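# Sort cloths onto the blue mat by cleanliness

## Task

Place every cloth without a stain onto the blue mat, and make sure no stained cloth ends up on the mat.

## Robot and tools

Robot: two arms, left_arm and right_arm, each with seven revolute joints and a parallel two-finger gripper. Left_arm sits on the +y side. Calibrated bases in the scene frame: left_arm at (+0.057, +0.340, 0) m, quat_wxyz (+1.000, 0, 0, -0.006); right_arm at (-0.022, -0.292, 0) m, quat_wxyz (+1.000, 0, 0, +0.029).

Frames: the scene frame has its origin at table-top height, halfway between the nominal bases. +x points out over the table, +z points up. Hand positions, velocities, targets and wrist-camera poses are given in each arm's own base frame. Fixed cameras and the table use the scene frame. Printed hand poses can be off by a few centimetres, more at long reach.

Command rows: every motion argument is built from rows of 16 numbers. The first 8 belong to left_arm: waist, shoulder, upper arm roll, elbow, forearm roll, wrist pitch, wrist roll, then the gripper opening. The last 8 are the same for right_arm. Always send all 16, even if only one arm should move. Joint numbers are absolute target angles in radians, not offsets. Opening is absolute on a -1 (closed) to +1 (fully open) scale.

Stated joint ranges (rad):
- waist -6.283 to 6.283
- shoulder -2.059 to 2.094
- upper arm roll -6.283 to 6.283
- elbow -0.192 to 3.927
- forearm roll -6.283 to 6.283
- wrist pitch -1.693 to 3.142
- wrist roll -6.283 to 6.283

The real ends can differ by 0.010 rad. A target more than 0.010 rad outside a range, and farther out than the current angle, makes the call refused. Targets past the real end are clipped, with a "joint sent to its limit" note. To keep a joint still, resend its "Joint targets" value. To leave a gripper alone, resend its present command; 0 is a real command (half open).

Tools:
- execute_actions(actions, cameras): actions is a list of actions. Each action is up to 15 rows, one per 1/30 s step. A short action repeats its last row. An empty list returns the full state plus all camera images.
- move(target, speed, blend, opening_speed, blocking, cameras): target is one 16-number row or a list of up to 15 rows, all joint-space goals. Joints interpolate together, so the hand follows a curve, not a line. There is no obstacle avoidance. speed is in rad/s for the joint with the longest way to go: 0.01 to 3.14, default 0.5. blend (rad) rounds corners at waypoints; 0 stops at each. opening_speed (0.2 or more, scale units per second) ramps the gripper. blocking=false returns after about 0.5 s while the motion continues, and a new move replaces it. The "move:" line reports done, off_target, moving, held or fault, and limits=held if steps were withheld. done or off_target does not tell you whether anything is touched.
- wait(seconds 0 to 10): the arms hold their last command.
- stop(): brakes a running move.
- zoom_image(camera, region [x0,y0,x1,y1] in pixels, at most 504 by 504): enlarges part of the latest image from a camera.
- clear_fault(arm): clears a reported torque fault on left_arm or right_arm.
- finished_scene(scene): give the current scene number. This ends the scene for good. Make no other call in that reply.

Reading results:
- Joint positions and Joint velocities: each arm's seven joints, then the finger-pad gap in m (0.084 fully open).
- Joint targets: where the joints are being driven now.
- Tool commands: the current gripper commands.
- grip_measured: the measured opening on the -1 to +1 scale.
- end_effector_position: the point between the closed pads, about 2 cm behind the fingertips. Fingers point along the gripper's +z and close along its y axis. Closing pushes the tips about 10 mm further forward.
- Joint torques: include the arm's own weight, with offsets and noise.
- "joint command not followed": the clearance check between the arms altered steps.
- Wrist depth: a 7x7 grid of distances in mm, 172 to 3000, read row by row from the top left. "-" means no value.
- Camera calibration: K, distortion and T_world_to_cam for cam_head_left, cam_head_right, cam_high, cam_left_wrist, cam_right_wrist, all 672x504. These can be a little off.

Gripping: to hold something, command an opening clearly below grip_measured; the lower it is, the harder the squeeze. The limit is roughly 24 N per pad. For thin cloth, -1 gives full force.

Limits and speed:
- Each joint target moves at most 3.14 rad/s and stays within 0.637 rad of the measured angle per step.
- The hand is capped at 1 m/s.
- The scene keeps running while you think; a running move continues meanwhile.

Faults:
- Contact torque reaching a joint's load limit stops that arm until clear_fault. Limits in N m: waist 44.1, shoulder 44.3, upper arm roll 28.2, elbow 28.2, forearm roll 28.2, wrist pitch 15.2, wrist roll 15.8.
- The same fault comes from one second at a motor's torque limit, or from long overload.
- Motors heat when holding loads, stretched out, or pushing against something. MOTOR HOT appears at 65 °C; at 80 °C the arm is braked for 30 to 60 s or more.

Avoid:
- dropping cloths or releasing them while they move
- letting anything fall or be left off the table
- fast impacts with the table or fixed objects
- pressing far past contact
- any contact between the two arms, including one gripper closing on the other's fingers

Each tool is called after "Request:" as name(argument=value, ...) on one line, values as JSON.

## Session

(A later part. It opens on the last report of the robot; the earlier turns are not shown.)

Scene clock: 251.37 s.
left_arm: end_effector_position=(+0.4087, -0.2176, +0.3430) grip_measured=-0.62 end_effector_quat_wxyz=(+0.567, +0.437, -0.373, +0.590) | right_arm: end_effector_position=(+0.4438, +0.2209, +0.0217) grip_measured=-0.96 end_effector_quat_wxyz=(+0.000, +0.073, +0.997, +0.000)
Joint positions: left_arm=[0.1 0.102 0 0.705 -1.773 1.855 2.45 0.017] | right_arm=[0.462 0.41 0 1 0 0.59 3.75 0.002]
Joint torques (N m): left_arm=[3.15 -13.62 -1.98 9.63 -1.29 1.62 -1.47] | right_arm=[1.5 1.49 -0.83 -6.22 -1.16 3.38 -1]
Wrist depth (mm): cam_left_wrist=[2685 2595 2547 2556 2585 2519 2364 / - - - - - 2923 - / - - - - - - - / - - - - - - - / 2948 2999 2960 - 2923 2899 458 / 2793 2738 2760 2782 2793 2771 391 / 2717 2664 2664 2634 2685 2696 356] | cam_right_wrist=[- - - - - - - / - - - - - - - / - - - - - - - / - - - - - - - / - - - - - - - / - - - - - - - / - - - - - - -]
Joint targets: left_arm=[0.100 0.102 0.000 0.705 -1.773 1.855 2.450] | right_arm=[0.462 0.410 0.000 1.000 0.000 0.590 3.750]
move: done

Request:
move(target=[[0.1,0.1016,0,0.7049,-1.773,1.855,2.45,-0.6, 0.4618,-0.0901,0,0.9996,0,1.0897,3.75,-1],[0.1,0.1016,0,0.7049,-1.773,1.855,2.45,-0.6, 0.1,-0.1756,0,1.2705,1.2,1.446,3.39,-1]], speed=[0.6,1.2], cameras=["cam_high","cam_left_wrist"])

Scene clock: 259.13 s.
left_arm: end_effector_position=(+0.4087, -0.2176, +0.3430) grip_measured=-0.62 end_effector_quat_wxyz=(+0.567, +0.437, -0.373, +0.590) | right_arm: end_effector_position=(+0.4205, +0.2671, +0.4994) grip_measured=-0.96 end_effector_quat_wxyz=(-0.097, +0.131, +0.818, +0.552)
Joint positions: left_arm=[0.1 0.102 0 0.705 -1.773 1.855 2.45 0.017] | right_arm=[0.1 -0.176 0 1.27 1.2 1.446 3.39 0.002]
Joint torques (N m): left_arm=[3.27 -13.81 -1.94 9.73 -1.27 1.62 -1.56] | right_arm=[-5.11 -21.12 -0.84 20.94 5.23 0.84 -1.51]
Wrist depth (mm): cam_left_wrist=[2685 2585 2575 2664 2575 2528 2474 / - - - - 2948 2886 2960 / - - - - 395 348 - / - - - - 466 255 237 / 2899 - 2973 2986 - 261 578 / 2749 2771 2816 2782 - 285 2664 / 2706 2675 2634 2644 2654 2595 2614] | cam_right_wrist=[896 2547 517 477 386 365 1818 / 788 530 538 566 384 368 1776 / 601 594 1139 2220 392 373 1795 / 654 877 1108 2235 461 445 1785 / 676 818 1019 2220 459 1882 1795 / 634 765 931 521 2002 1877 1781 / 603 714 842 502 493 1898 1818]
Joint targets: left_arm=[0.100 0.102 0.000 0.705 -1.773 1.855 2.450] | right_arm=[0.100 -0.176 0.000 1.270 1.200 1.446 3.390]
move: done
camera_calibration:
cam_left_wrist: T_world_to_cam=[[-0.998861, -0.0170969, 0.044547, 0.41251], [-0.0338587, -0.403851, -0.914198, 0.320781], [0.0336202, -0.914665, 0.402812, -0.226692], [0, 0, 0, 1]] pos_world=[0.430523, -0.0707473, 0.366196]
Images, in order (width x height): cam_high 672x504, cam_left_wrist 672x504.

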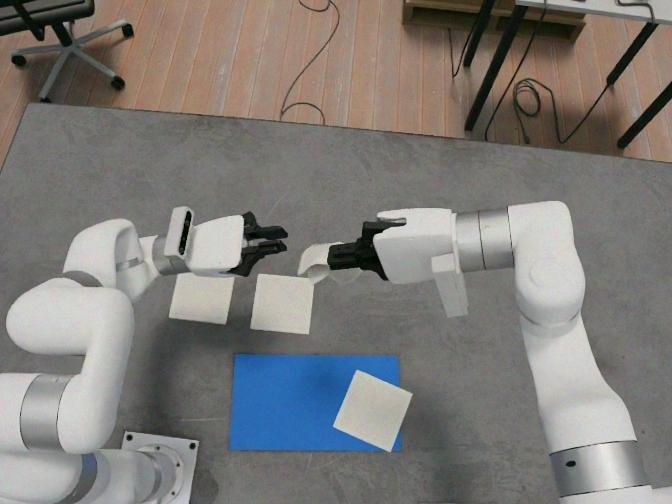

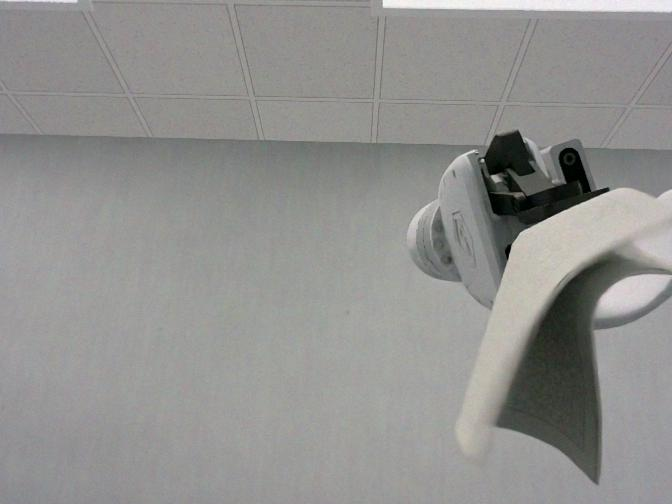

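Request:
wait(seconds=0.1, cameras=["all"])

Request:
zoom_image(camera="cam_head_left", region=[370, 80, 530, 240])

Scene clock: 279.67 s.
left_arm: end_effector_position=(+0.4087, -0.2176, +0.3430) grip_measured=-0.62 end_effector_quat_wxyz=(+0.567, +0.437, -0.373, +0.590) | right_arm: end_effector_position=(+0.4205, +0.2671, +0.4994) grip_measured=-0.96 end_effector_quat_wxyz=(-0.097, +0.131, +0.818, +0.552)
Joint positions: left_arm=[0.1 0.102 0 0.705 -1.773 1.855 2.45 0.017] | right_arm=[0.1 -0.176 0 1.271 1.2 1.446 3.39 0.002]
Joint torques (N m): left_arm=[2.8 -13.69 -1.55 9.67 -1.24 1.58 -1.6] | right_arm=[-4.92 -20.31 -0.88 20.86 3.79 -0.77 1.42]
Wrist depth (mm): cam_left_wrist=[2675 2685 2654 2664 2575 2538 2439 / - - - - 2960 2948 2960 / - - - - 396 348 - / - - - - 480 255 244 / 2935 - 2911 2923 - 245 2851 / 2839 2816 2760 2727 268 280 2760 / 2664 2685 2654 2654 2634 2595 2585] | cam_right_wrist=[896 2519 518 478 387 365 1813 / 791 532 538 566 384 368 1781 / 602 597 1139 2199 393 373 1767 / 657 874 1105 2228 462 445 1818 / 672 819 1020 2220 458 1893 1813 / 637 765 934 522 1996 1867 1809 / 603 713 847 499 496 1893 1795]
Joint targets: left_arm=[0.100 0.102 0.000 0.705 -1.773 1.855 2.450] | right_arm=[0.100 -0.176 0.000 1.270 1.200 1.446 3.390]
Tool commands: left_gripper/opening=-0.6 right_gripper/opening=-1.0
wait: 0.10 s; at rest from the start
camera_calibration:
cam_left_wrist: T_world_to_cam=[[-0.998861, -0.0170969, 0.044547, 0.41251], [-0.0338587, -0.403851, -0.914198, 0.320781], [0.0336202, -0.914665, 0.402812, -0.226692], [0, 0, 0, 1]] pos_world=[0.430523, -0.0707473, 0.366196]
cam_right_wrist: T_world_to_cam=[[0.357132, 0.369167, 0.858005, -0.641149], [0.92705, -0.0278119, -0.373905, -0.109576], [-0.11417, 0.928947, -0.352168, 0.107109], [0, 0, 0, 1]] pos_world=[0.342786, 0.134145, 0.546858]

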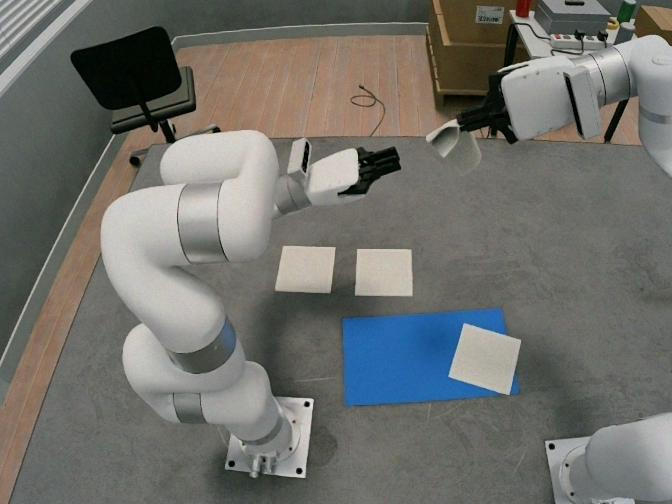

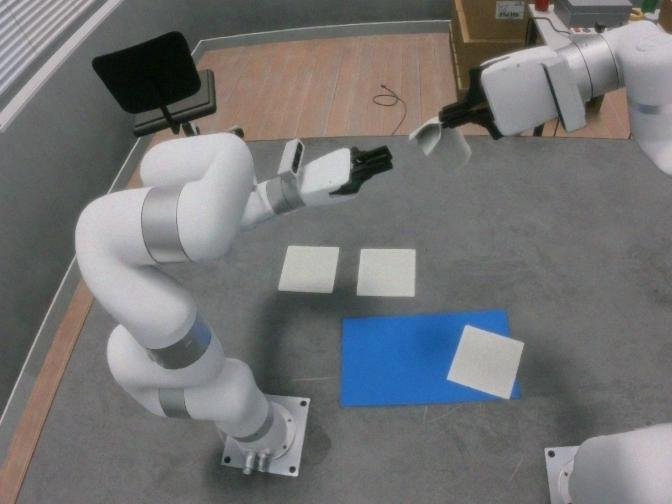

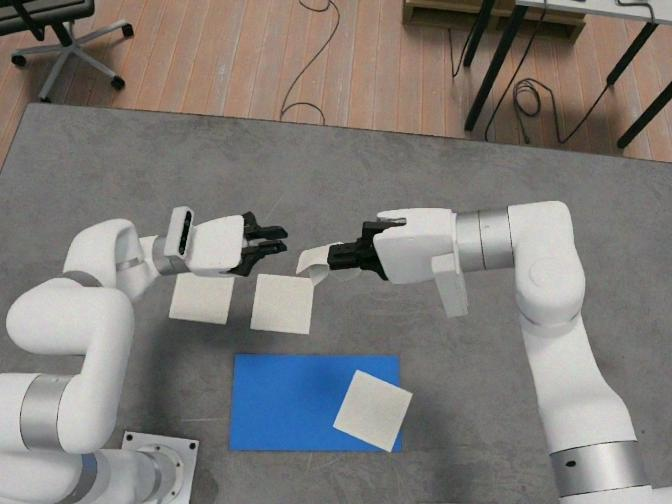

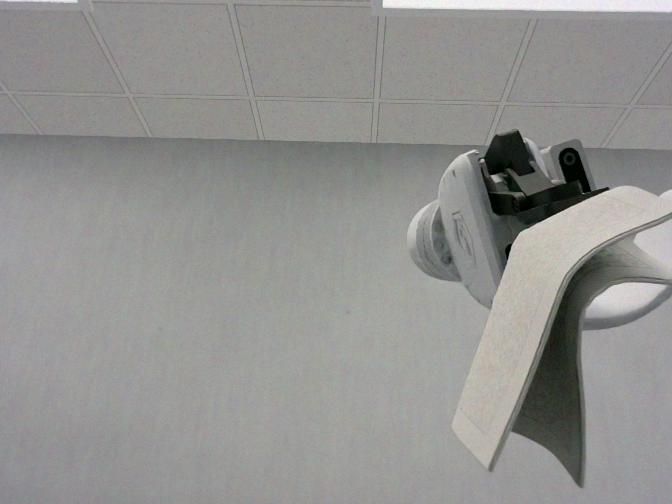

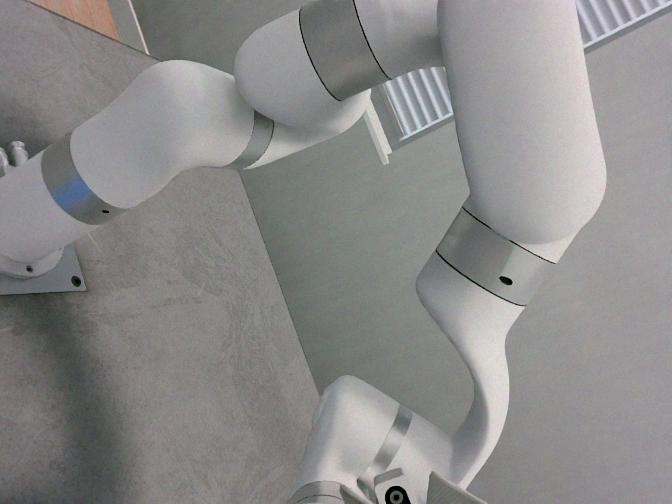

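Scaled by 3.150 from the camera's 672x504 image, which has a finer 960x720 frame.

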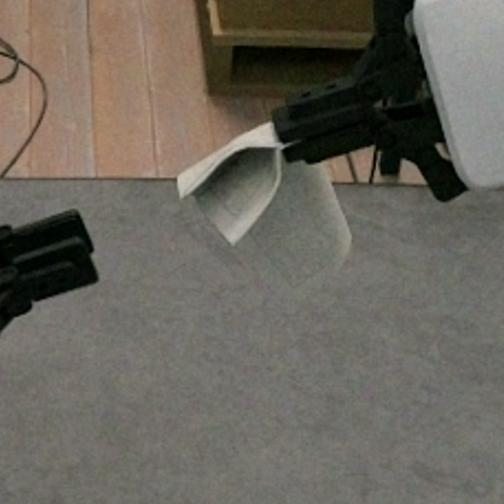

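Request:
move(target=[0.1,0.1016,0,0.7049,-1.773,1.855,2.45,-0.6, 0.1,-0.1756,0,1.2705,2.3,1.446,3.39,-1], speed=0.8, cameras=["cam_head_left","cam_head_right","cam_high","cam_left_wrist"])

Request:
zoom_image(camera="cam_head_left", region=[400, 0, 640, 180])

Request:
zoom_image(camera="cam_high", region=[260, 120, 500, 320])

Scene clock: 296.10 s.
left_arm: end_effector_position=(+0.4087, -0.2176, +0.3430) grip_measured=-0.62 end_effector_quat_wxyz=(+0.567, +0.437, -0.373, +0.590) | right_arm: end_effector_position=(+0.4555, +0.2256, +0.7444) grip_measured=-0.96 end_effector_quat_wxyz=(-0.157, +0.144, +0.399, +0.892)
Joint positions: left_arm=[0.1 0.102 0 0.705 -1.773 1.855 2.45 0.017] | right_arm=[0.1 -0.176 0 1.271 2.3 1.446 3.39 0.002]
Joint torques (N m): left_arm=[2.72 -14.07 -1.5 9.75 -1.39 1.66 -1.47] | right_arm=[-4.59 -20.4 -0.6 20.79 4.76 1.28 1.56]
Wrist depth (mm): cam_left_wrist=[2675 2654 2614 2448 436 2448 2492 / - - - - 457 2874 2973 / - - - - 482 - - / - - - - 510 504 475 / 2999 2960 2911 2886 2805 2816 2771 / 2816 2771 2816 2771 2771 2805 2760 / 2685 2685 2624 2595 2624 2664 2604] | cam_right_wrist=[2192 2431 2302 2008 1758 1546 1400 / 2145 2294 2474 2138 1862 1622 1434 / 2032 2228 2457 2279 1979 1694 1523 / 1974 2158 2356 2422 2068 1799 1567 / 1888 2050 2286 2501 2206 1898 1649 / 1828 1979 2172 2422 2333 2002 1736 / 1749 1914 2062 2325 2439 2068 1828]
Joint targets: left_arm=[0.100 0.102 0.000 0.705 -1.773 1.855 2.450] | right_arm=[0.100 -0.176 0.000 1.270 2.300 1.446 3.390]
move: done
camera_calibration:
cam_left_wrist: T_world_to_cam=[[-0.998861, -0.0170969, 0.044547, 0.41251], [-0.0338587, -0.403851, -0.914198, 0.320781], [0.0336202, -0.914665, 0.402812, -0.226692], [0, 0, 0, 1]] pos_world=[0.430523, -0.0707473, 0.366196]
Images, in order (width x height): cam_head_left 672x504, cam_head_right 672x504, cam_high 672x504, cam_left_wrist 672x504.

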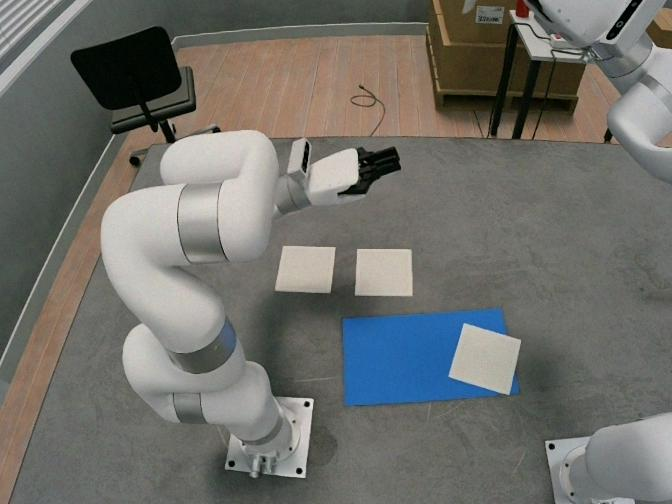

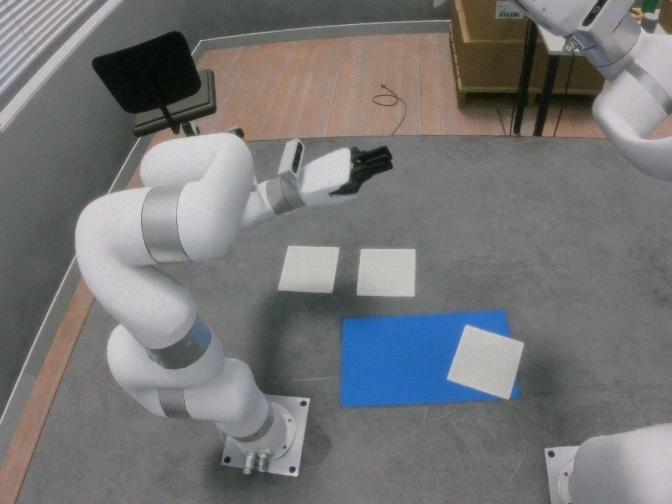

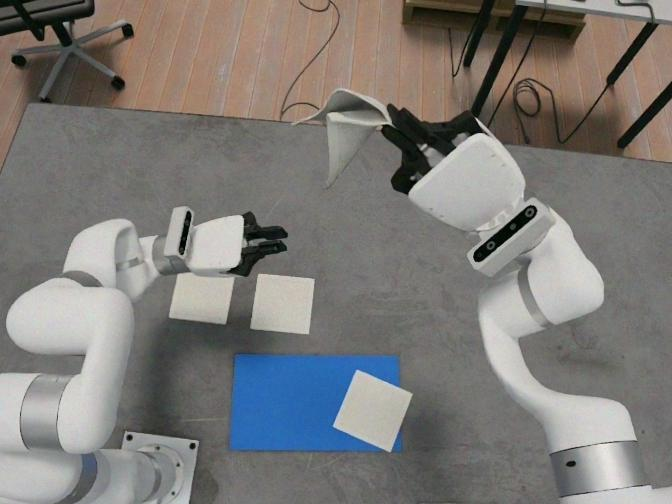

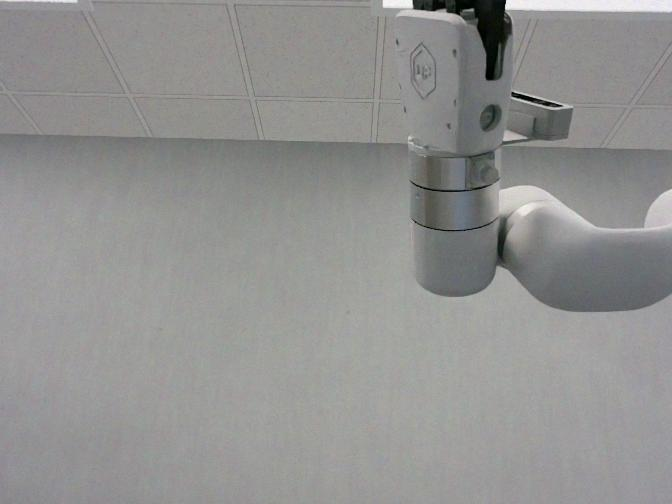

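Scaled by 2.100 from the camera's 672x504 image, which has a finer 960x720 frame.

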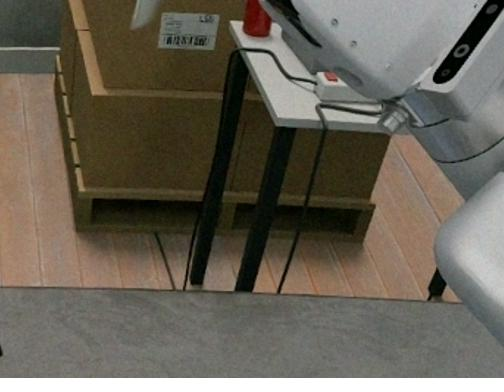

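Scaled by 2.100 from the camera's 672x504 image, which has a finer 960x720 frame.

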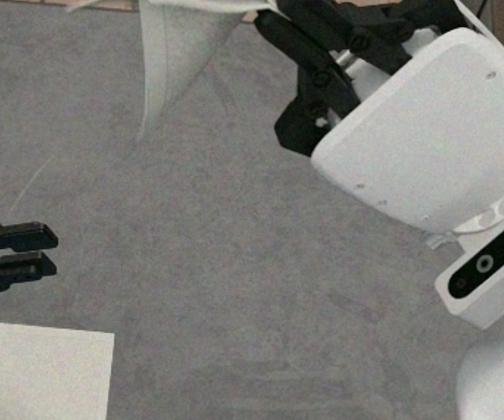

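Request:
move(target=[0.1,0.1016,0,0.7049,-1.773,1.855,2.45,-0.6, 0.0,-0.1756,0,1.2705,1.5,1.446,4.7,-1], speed=1.0, cameras=["cam_head_left","cam_high","cam_left_wrist"])

Request:
move(target=[0.1,0.1016,0,0.7049,-1.773,1.855,2.45,-0.6, 0.0,-0.1756,0,1.2705,1.3,1.446,6.2,-1], speed=1.0, cameras=["cam_head_left","cam_left_wrist"])

Scene clock: 304.10 s.
left_arm: end_effector_position=(+0.4087, -0.2176, +0.3430) grip_measured=-0.62 end_effector_quat_wxyz=(+0.567, +0.437, -0.373, +0.590) | right_arm: end_effector_position=(+0.4538, +0.2395, +0.5688) grip_measured=-0.96 end_effector_quat_wxyz=(-0.475, +0.575, +0.461, +0.481)
Joint positions: left_arm=[0.1 0.102 0 0.705 -1.773 1.855 2.45 0.017] | right_arm=[0 -0.176 0 1.27 1.5 1.446 4.7 0.002]
Joint torques (N m): left_arm=[2.6 -14.01 -1.23 9.63 -1.18 1.63 -1.55] | right_arm=[-5.02 -16.53 -0.92 17.64 -0.26 -0.06 1.85]
Wrist depth (mm): cam_left_wrist=[2654 2675 2595 2510 2483 2474 2431 / - - - - 307 2935 2973 / - - - - 293 558 - / - - - - 292 314 584 / 2948 2935 2935 2923 2828 533 2793 / 2793 2828 2851 2782 2771 2805 2793 / 2675 2664 2696 2604 2644 2614 2604] | cam_right_wrist=[2002 2026 2038 2038 2050 2068 2074 / 1991 1996 2032 2020 2026 2056 2087 / 1979 2038 2032 2020 2056 2044 2068 / 1991 1996 2008 2032 2032 2068 2080 / 1962 1991 2002 2014 2038 2038 2062 / 469 493 2002 2014 2014 2026 2050 / 391 401 480 2026 2032 2068 2068]
Joint targets: left_arm=[0.100 0.102 0.000 0.705 -1.773 1.855 2.450] | right_arm=[0.000 -0.176 0.000 1.270 1.500 1.446 4.700]
move: done
camera_calibration:
cam_left_wrist: T_world_to_cam=[[-0.998861, -0.0170969, 0.044547, 0.41251], [-0.0338587, -0.403851, -0.914198, 0.320781], [0.0336202, -0.914665, 0.402812, -0.226692], [0, 0, 0, 1]] pos_world=[0.430523, -0.0707473, 0.366196]
Images, in order (width x height): cam_head_left 672x504, cam_high 672x504, cam_left_wrist 672x504.

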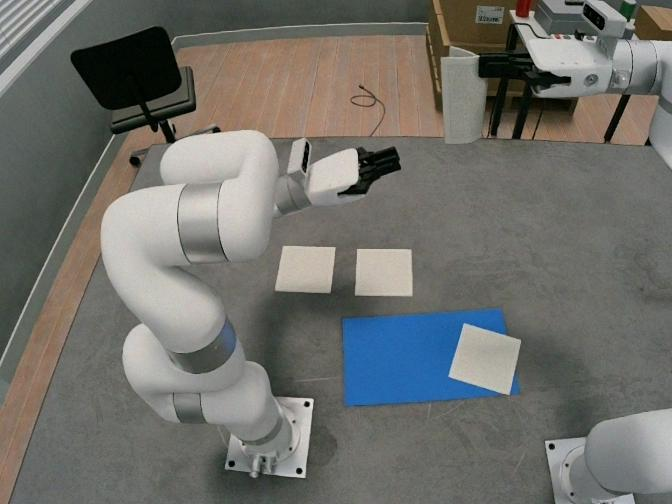

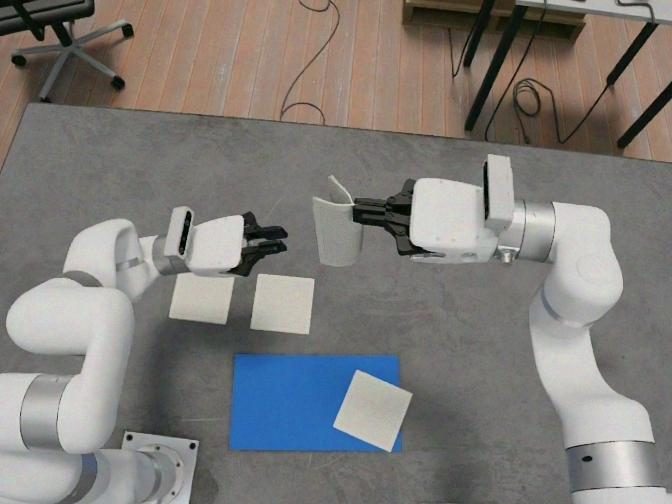

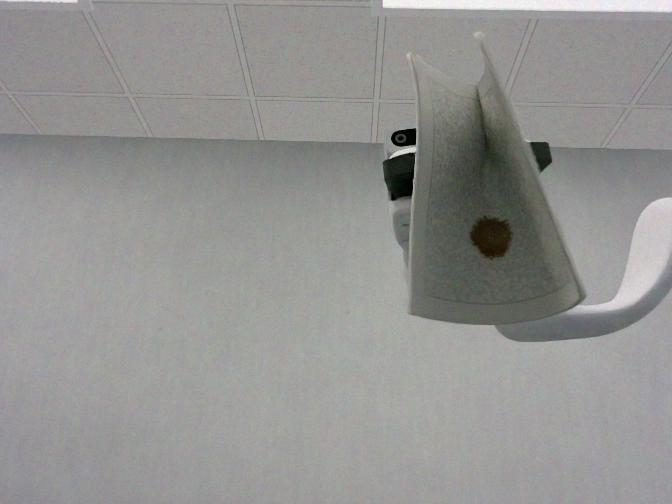

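Scene clock: 306.20 s.
left_arm: end_effector_position=(+0.4087, -0.2176, +0.3430) grip_measured=-0.62 end_effector_quat_wxyz=(+0.567, +0.437, -0.373, +0.590) | right_arm: end_effector_position=(+0.4479, +0.2313, +0.5220) grip_measured=-0.96 end_effector_quat_wxyz=(-0.600, +0.799, -0.042, +0.025)
Joint positions: left_arm=[0.1 0.102 0 0.705 -1.773 1.855 2.45 0.017] | right_arm=[0 -0.176 0 1.27 1.3 1.446 6.2 0.002]
Joint torques (N m): left_arm=[2.66 -14.03 -1.19 9.72 -1.27 1.61 -1.49] | right_arm=[-4.98 -15.73 -0.73 17.78 -0.52 0.2 1.81]
Wrist depth (mm): cam_left_wrist=[2644 2614 2614 2595 2575 2547 2422 / - - - - - 2923 2960 / - - - - - 568 - / - - - - - 285 325 / 2948 2986 2899 2874 2863 333 327 / 2782 2805 2805 2727 2749 2738 2727 / 2664 2634 2644 2624 2644 2624 2675] | cam_right_wrist=[1962 2044 2125 2213 2381 1014 844 / 1957 2038 2119 2206 2264 1093 851 / 1924 1979 2074 2158 2249 1105 853 / 1877 1940 2020 2087 2220 1108 778 / 1857 1908 1991 2074 2158 466 383 / 1833 1924 1974 2008 545 529 366 / 1781 1838 1903 509 2056 546 836]
Joint targets: left_arm=[0.100 0.102 0.000 0.705 -1.773 1.855 2.450] | right_arm=[0.000 -0.176 0.000 1.270 1.300 1.446 6.200]
move: done
camera_calibration:
cam_left_wrist: T_world_to_cam=[[-0.998861, -0.0170969, 0.044547, 0.41251], [-0.0338587, -0.403851, -0.914198, 0.320781], [0.0336202, -0.914665, 0.402812, -0.226692], [0, 0, 0, 1]] pos_world=[0.430523, -0.0707473, 0.366196]
Images, in order (width x height): cam_head_left 672x504, cam_left_wrist 672x504.

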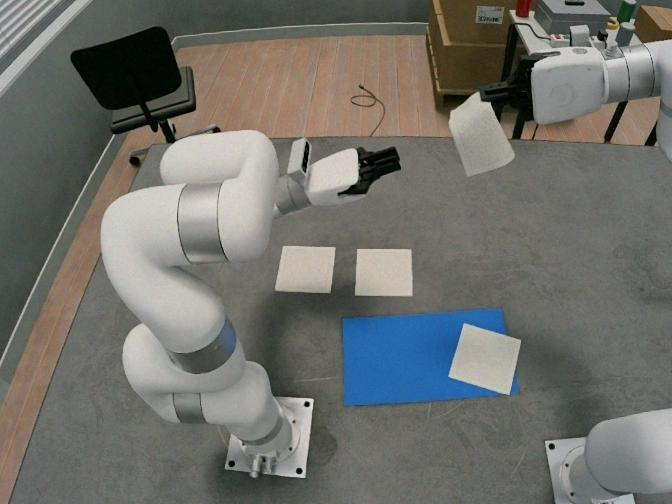

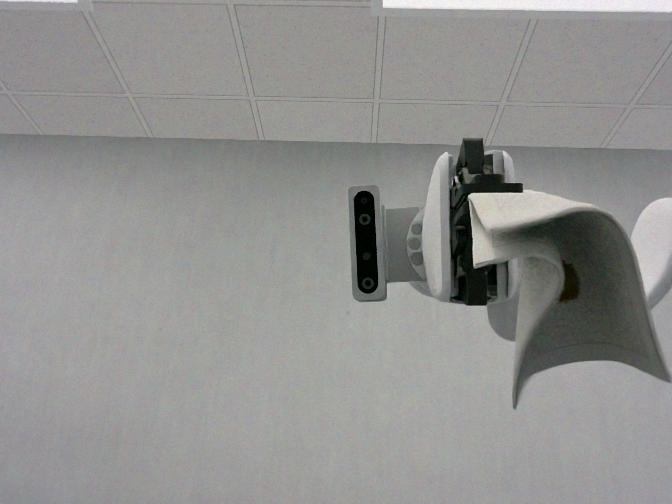

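Request:
move(target=[[-0.076,-0.0278,0,0.5207,0,0.5485,-0.076,-0.4, 0.083,-0.2146,0,0.8045,0,1.0191,3.311,-1],[-0.076,0.0831,0,0.5207,0,0.4376,-0.076,-0.4, 0.083,0.2774,0,0.8045,0,0.5271,3.311,-1]], speed=[1.2,0.6])

Request:
move(target=[-0.076,0.0931,0,0.5207,0,0.4276,-0.076,-0.4, 0.083,0.2774,0,0.8045,0,0.5271,3.311,-0.2], speed=0.05, opening_speed=2)

Request:
move(target=[-0.076,0.0931,0,0.5207,0,0.4276,-0.076,-1, 0.083,0.0774,0,0.8045,0,0.7271,3.311,-0.2], opening_speed=0.6, speed=0.4)

Scene clock: 328.77 s.
left_arm: end_effector_position=(+0.3669, -0.0279, +0.0258) grip_measured=-0.42 end_effector_quat_wxyz=(+0.000, +1.000, +0.000, +0.000) | right_arm: end_effector_position=(+0.4445, +0.0370, +0.0259) grip_measured=-0.96 end_effector_quat_wxyz=(+0.000, +0.043, +0.999, +0.000)
Joint positions: left_arm=[-0.076 0.083 0 0.521 0 0.438 -0.076 0.026] | right_arm=[0.083 0.277 0 0.804 0 0.527 3.311 0.002]
Joint torques (N m): left_arm=[-4.68 -12.07 -0.84 7.81 1.33 -2.53 -1.88] | right_arm=[3.77 -17.68 -0.54 15.41 -2.73 -2.94 -1.56]
Wrist depth (mm): cam_left_wrist=[- - - - - - - / - - - - - - - / - - - - - - - / - - - - - - - / - - - - - - - / - - - - - - - / - - - - - - -] | cam_right_wrist=[- - - - - - - / - - - - - - - / - - - - - - - / - - - - - - - / - - - - - - - / - - - - - - - / - - - - - - -]
Joint targets: left_arm=[-0.076 0.083 0.000 0.521 0.000 0.438 -0.076] | right_arm=[0.083 0.277 0.000 0.805 0.000 0.527 3.311]
move: done

Scene clock: 329.47 s.
left_arm: end_effector_position=(+0.3672, -0.0280, +0.0230) grip_measured=-0.42 end_effector_quat_wxyz=(+0.000, +1.000, +0.000, +0.000) | right_arm: end_effector_position=(+0.4445, +0.0370, +0.0259) grip_measured=-0.22 end_effector_quat_wxyz=(+0.000, +0.043, +0.999, +0.000)
Joint positions: left_arm=[-0.076 0.093 0 0.521 0 0.428 -0.076 0.026] | right_arm=[0.083 0.277 0 0.804 0 0.527 3.311 0.035]
Joint torques (N m): left_arm=[-4.8 -1.68 -0.89 5.42 1.27 -2.29 -1.65] | right_arm=[1.96 -18.9 -0.47 15.67 -2.43 -2.46 -1.22]
Wrist depth (mm): cam_left_wrist=[- - - - - - - / - - - - - - - / - - - - - - - / - - - - - - - / - - - - - - - / - - - - - - - / - - - - - - -] | cam_right_wrist=[- - - - - - - / - - - - - - - / - - - - - - - / - - - - - - - / - - - - - - - / - - - - - - - / - - - - - - -]
Joint targets: left_arm=[-0.076 0.093 0.000 0.521 0.000 0.428 -0.076] | right_arm=[0.083 0.277 0.000 0.805 0.000 0.527 3.311]
move: done

Scene clock: 330.67 s.
left_arm: end_effector_position=(+0.3669, -0.0279, +0.0227) grip_measured=-0.96 end_effector_quat_wxyz=(+0.000, +1.000, +0.000, +0.000) | right_arm: end_effector_position=(+0.4351, +0.0362, +0.0992) grip_measured=-0.22 end_effector_quat_wxyz=(+0.000, +0.043, +0.999, +0.000)
Joint positions: left_arm=[-0.076 0.093 0 0.521 0 0.428 -0.076 0.002] | right_arm=[0.083 0.077 0 0.805 0 0.727 3.311 0.035]
Joint torques (N m): left_arm=[-4.35 -7.64 -0.84 3.5 1.03 0.61 -1.44] | right_arm=[-0.83 -24.07 -0.31 14.71 -2.63 -0.4 -1.05]
Wrist depth (mm): cam_left_wrist=[- - - - - - - / - - - - - - - / - - - - - - - / - - - - - - - / - - - - - - - / - - - - - - - / - - - - - - -] | cam_right_wrist=[245 244 243 241 241 240 236 / 242 241 240 239 238 236 233 / 239 238 237 236 235 234 233 / 237 236 235 233 233 232 231 / 234 233 232 231 230 229 228 / 232 230 230 229 228 226 226 / 229 228 227 225 225 224 223]
Joint targets: left_arm=[-0.076 0.093 0.000 0.521 0.000 0.428 -0.076] | right_arm=[0.083 0.077 0.000 0.805 0.000 0.727 3.311]
move: done

Request:
move(target=[[-0.076,-0.2569,0,0.5207,0,0.7776,-0.076,-1, 0.0,0.0774,0,0.8045,0,0.7271,3.311,-0.6],[-0.1,-0.1756,0,1.2705,-1.2,1.446,-0.1,-1, -0.194,0.40,0,1.137,1.809,1.825,3.94,-0.6]], speed=[0.6,1.3], cameras=["cam_high","cam_right_wrist"])

Scene clock: 339.90 s.
left_arm: end_effector_position=(+0.4205, -0.2671, +0.4994) grip_measured=-0.96 end_effector_quat_wxyz=(+0.557, +0.825, +0.070, -0.056) | right_arm: end_effector_position=(+0.5426, +0.1534, +0.3489) grip_measured=-0.62 end_effector_quat_wxyz=(+0.530, -0.449, -0.358, -0.624)
Joint positions: left_arm=[-0.1 -0.176 0 1.27 -1.2 1.446 -0.1 0.002] | right_arm=[-0.194 0.4 0 1.137 1.809 1.825 3.94 0.017]
Joint torques (N m): left_arm=[-4.92 -11.66 -0.26 13.84 -3.17 0.52 -2.06] | right_arm=[-4.89 -23.3 0.33 17.99 4.94 3.35 1.97]
Wrist depth (mm): cam_left_wrist=[633 768 976 2986 2886 2717 2556 / 647 794 1014 2999 2839 2685 2604 / 646 809 997 2935 2706 2685 2474 / - - - - 188 2614 2439 / - - - - - 2538 2492 / 687 - - - - 2538 2422 / 732 871 - - - 2457 2422] | cam_right_wrist=[2414 2431 2492 2510 2528 2595 2664 / 2566 2575 2654 2706 2706 2749 2839 / 2405 2422 2492 2457 2528 2614 2634 / 563 2220 323 319 307 2431 2457 / 2087 2119 295 314 330 2325 2348 / 2020 2050 2068 308 324 2185 2206 / 1935 1946 1968 1996 2032 2068 2112]
Joint targets: left_arm=[-0.100 -0.176 0.000 1.270 -1.200 1.446 -0.100] | right_arm=[-0.194 0.400 0.000 1.137 1.809 1.825 3.940]
move: done
camera_calibration:
cam_right_wrist: T_world_to_cam=[[0.986547, -0.152671, -0.0584531, -0.455377], [0.0143567, 0.437088, -0.899304, 0.32505], [0.162847, 0.886367, 0.4334, -0.244227], [0, 0, 0, 1]] pos_world=[0.484356, 0.0048763, 0.371548]
Images, in order (width x height): cam_high 672x504, cam_right_wrist 672x504.

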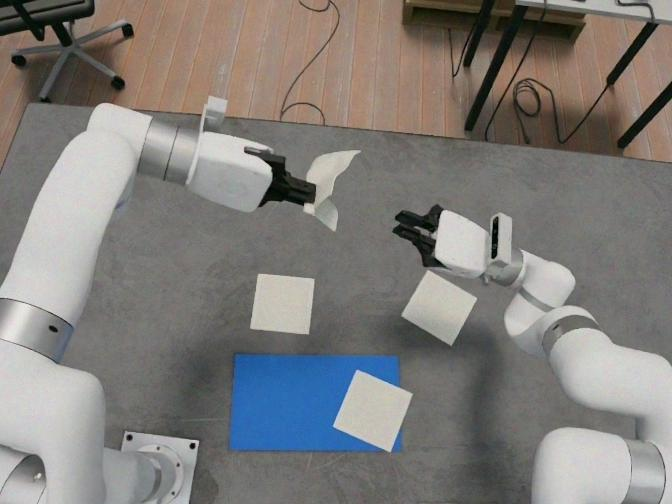

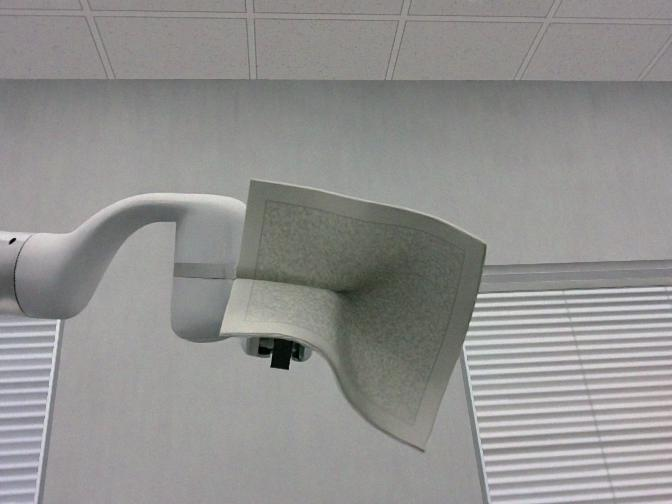

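Request:
move(target=[[-0.998,-0.5852,0,0.1942,0,0.7794,-1.088,-1, 0.6318,-0.2506,0,0.3356,0,0.5862,4.0799,-0.6],[-0.998,-0.1952,0,0.1942,0,0.3894,-1.088,-1, 0.6318,-0.0626,0,0.3356,0,0.3982,4.0799,-0.6]], speed=[1.2,0.5])

Request:
move(target=[-0.998,-0.1952,0,0.1942,0,0.3894,-1.088,-0.2, 0.6318,-0.0506,0,0.3356,0,0.3862,4.0799,-0.6], speed=0.08, opening_speed=2)

Request:
move(target=[[-0.998,-0.3952,0,0.1942,0,0.5894,-1.088,-0.2, 0.657,-0.007,0,0.3888,0,0.3958,3.94,-0.6],[-0.7,-0.3952,0,0.3942,0,0.7894,-1.088,-0.2, 0.6824,0.0395,0,0.4482,0,0.4087,3.8005,-0.6],[-0.2,-0.2952,0,0.4942,0,0.7894,-1.088,-0.2, 0.6824,-0.1605,0,0.4482,0,0.6087,3.8005,-0.6],[0.3,-0.2952,0,0.4942,0,0.7894,-1.088,-0.2, -0.2,-0.1605,0,0.4482,0,0.6087,3.8005,-0.6]], speed=[0.4,0.4,0.6,0.8], cameras=["cam_head_left","cam_high"])

Request:
zoom_image(camera="cam_high", region=[200, 240, 500, 480])

Scene clock: 372.43 s.
left_arm: end_effector_position=(+0.1476, -0.2289, +0.0257) grip_measured=-0.96 end_effector_quat_wxyz=(+0.000, +0.999, +0.045, +0.000) | right_arm: end_effector_position=(+0.2536, +0.1856, +0.0256) grip_measured=-0.62 end_effector_quat_wxyz=(+0.000, +0.153, +0.988, +0.000)
Joint positions: left_arm=[-0.998 -0.195 0 0.194 0 0.389 -1.088 0.002] | right_arm=[0.632 -0.063 0 0.336 0 0.398 4.08 0.017]
Joint torques (N m): left_arm=[-4.61 -5.72 -0.53 8.73 1.31 -2.45 -1.83] | right_arm=[4.93 -9.77 -1.38 12.38 -2.65 -3.1 1.74]
Wrist depth (mm): cam_left_wrist=[- - - - - - - / - - - - - - - / - - - - - - - / - - - - - - - / - - - - - - - / - - - - - - - / - - - - - - -] | cam_right_wrist=[- - - - - - - / - - - - - - - / - - - - - - - / - - - - - - - / - - - - - - - / - - - - - - - / - - - - - - -]
Joint targets: left_arm=[-0.998 -0.195 0.000 0.194 0.000 0.389 -1.088] | right_arm=[0.632 -0.063 0.000 0.336 0.000 0.398 4.080]
move: done

Scene clock: 373.17 s.
left_arm: end_effector_position=(+0.1476, -0.2289, +0.0257) grip_measured=-0.22 end_effector_quat_wxyz=(+0.000, +0.999, +0.045, +0.000) | right_arm: end_effector_position=(+0.2538, +0.1858, +0.0228) grip_measured=-0.62 end_effector_quat_wxyz=(+0.000, +0.153, +0.988, +0.000)
Joint positions: left_arm=[-0.998 -0.195 0 0.194 0 0.389 -1.088 0.035] | right_arm=[0.632 -0.051 0 0.336 0 0.386 4.08 0.017]
Joint torques (N m): left_arm=[-4.55 -6.05 -0.48 9.5 1.36 -2.55 -1.62] | right_arm=[4.95 -2.96 -1.32 9.17 -2.58 -2.61 1.71]
Wrist depth (mm): cam_left_wrist=[- - - - - - - / - - - - - - - / - - - - - - - / - - - - - - - / - - - - - - - / - - - - - - - / - - - - - - -] | cam_right_wrist=[- - - - - - - / - - - - - - - / - - - - - - - / - - - - - - - / - - - - - - - / - - - - - - - / - - - - - - -]
Joint targets: left_arm=[-0.998 -0.195 0.000 0.194 0.000 0.389 -1.088] | right_arm=[0.632 -0.051 0.000 0.336 0.000 0.386 4.080]
move: done

Scene clock: 378.13 s.
left_arm: end_effector_position=(+0.3236, +0.1001, +0.1249) grip_measured=-0.21 end_effector_quat_wxyz=(+0.000, +0.769, +0.640, +0.000) | right_arm: end_effector_position=(+0.3336, -0.0676, +0.0765) grip_measured=-0.62 end_effector_quat_wxyz=(+0.000, +0.416, +0.909, +0.000)
Joint positions: left_arm=[0.3 -0.295 0 0.494 0 0.789 -1.088 0.035] | right_arm=[-0.2 -0.161 0 0.448 0 0.609 3.8 0.017]
Joint torques (N m): left_arm=[3.85 -7.55 -0.53 12.11 0.87 -1.13 -0.23] | right_arm=[-5.42 -17.24 2.48 14.43 -1.95 -0.56 -1.16]
Wrist depth (mm): cam_left_wrist=[254 256 258 260 262 265 267 / 252 254 256 258 260 262 265 / 250 252 254 257 258 261 263 / 249 251 253 255 257 259 262 / 247 249 252 253 255 258 260 / 246 248 249 252 253 256 258 / 245 246 248 250 252 254 257] | cam_right_wrist=[222 221 219 218 217 216 215 / 219 218 217 216 215 214 213 / 216 215 214 213 212 211 210 / 214 213 212 211 210 209 208 / 212 211 210 209 208 207 206 / 209 209 208 206 205 205 204 / 207 206 205 204 203 202 201]
Joint targets: left_arm=[0.300 -0.295 0.000 0.494 0.000 0.789 -1.088] | right_arm=[-0.200 -0.160 0.000 0.448 0.000 0.609 3.800]
move: done
Images, in order (width x height): cam_head_left 672x504, cam_high 672x504.

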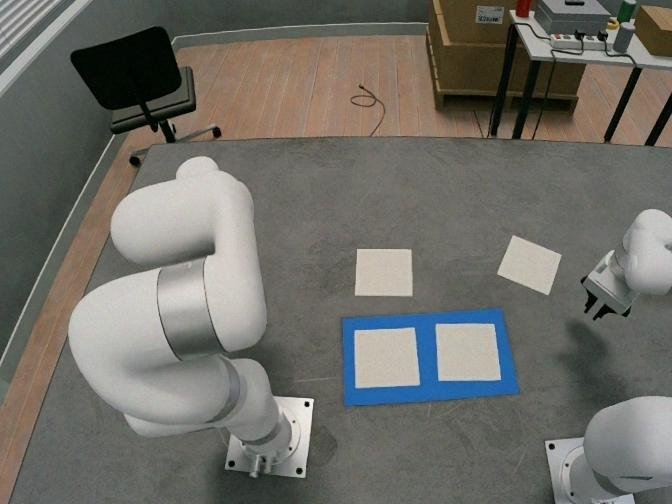

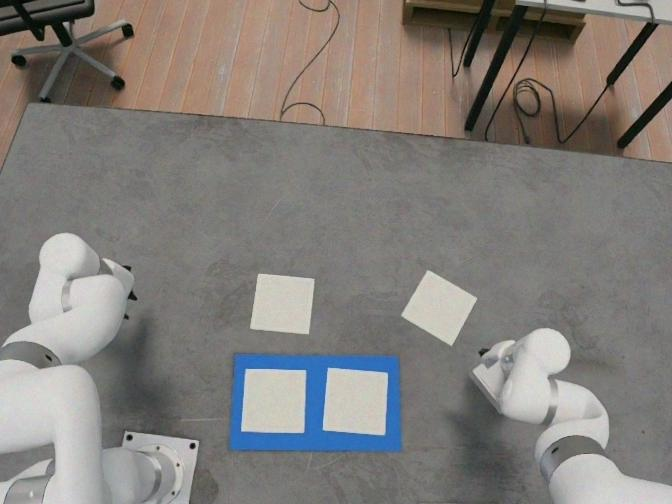

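Scaled by 1.680 from the camera's 672x504 image, which has a finer 960x720 frame.

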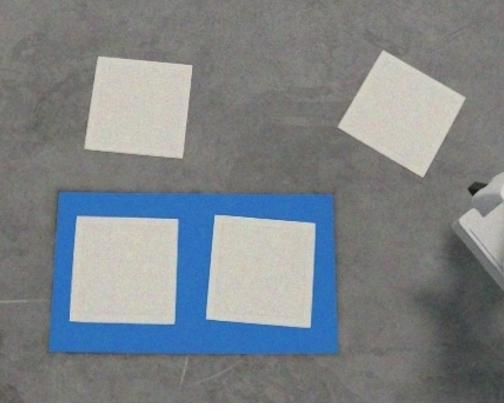

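Both clean cloths lie fully on the mat and both stained ones are off it.

Request:
finished_scene(scene=2)

The scene is finished: the task was done.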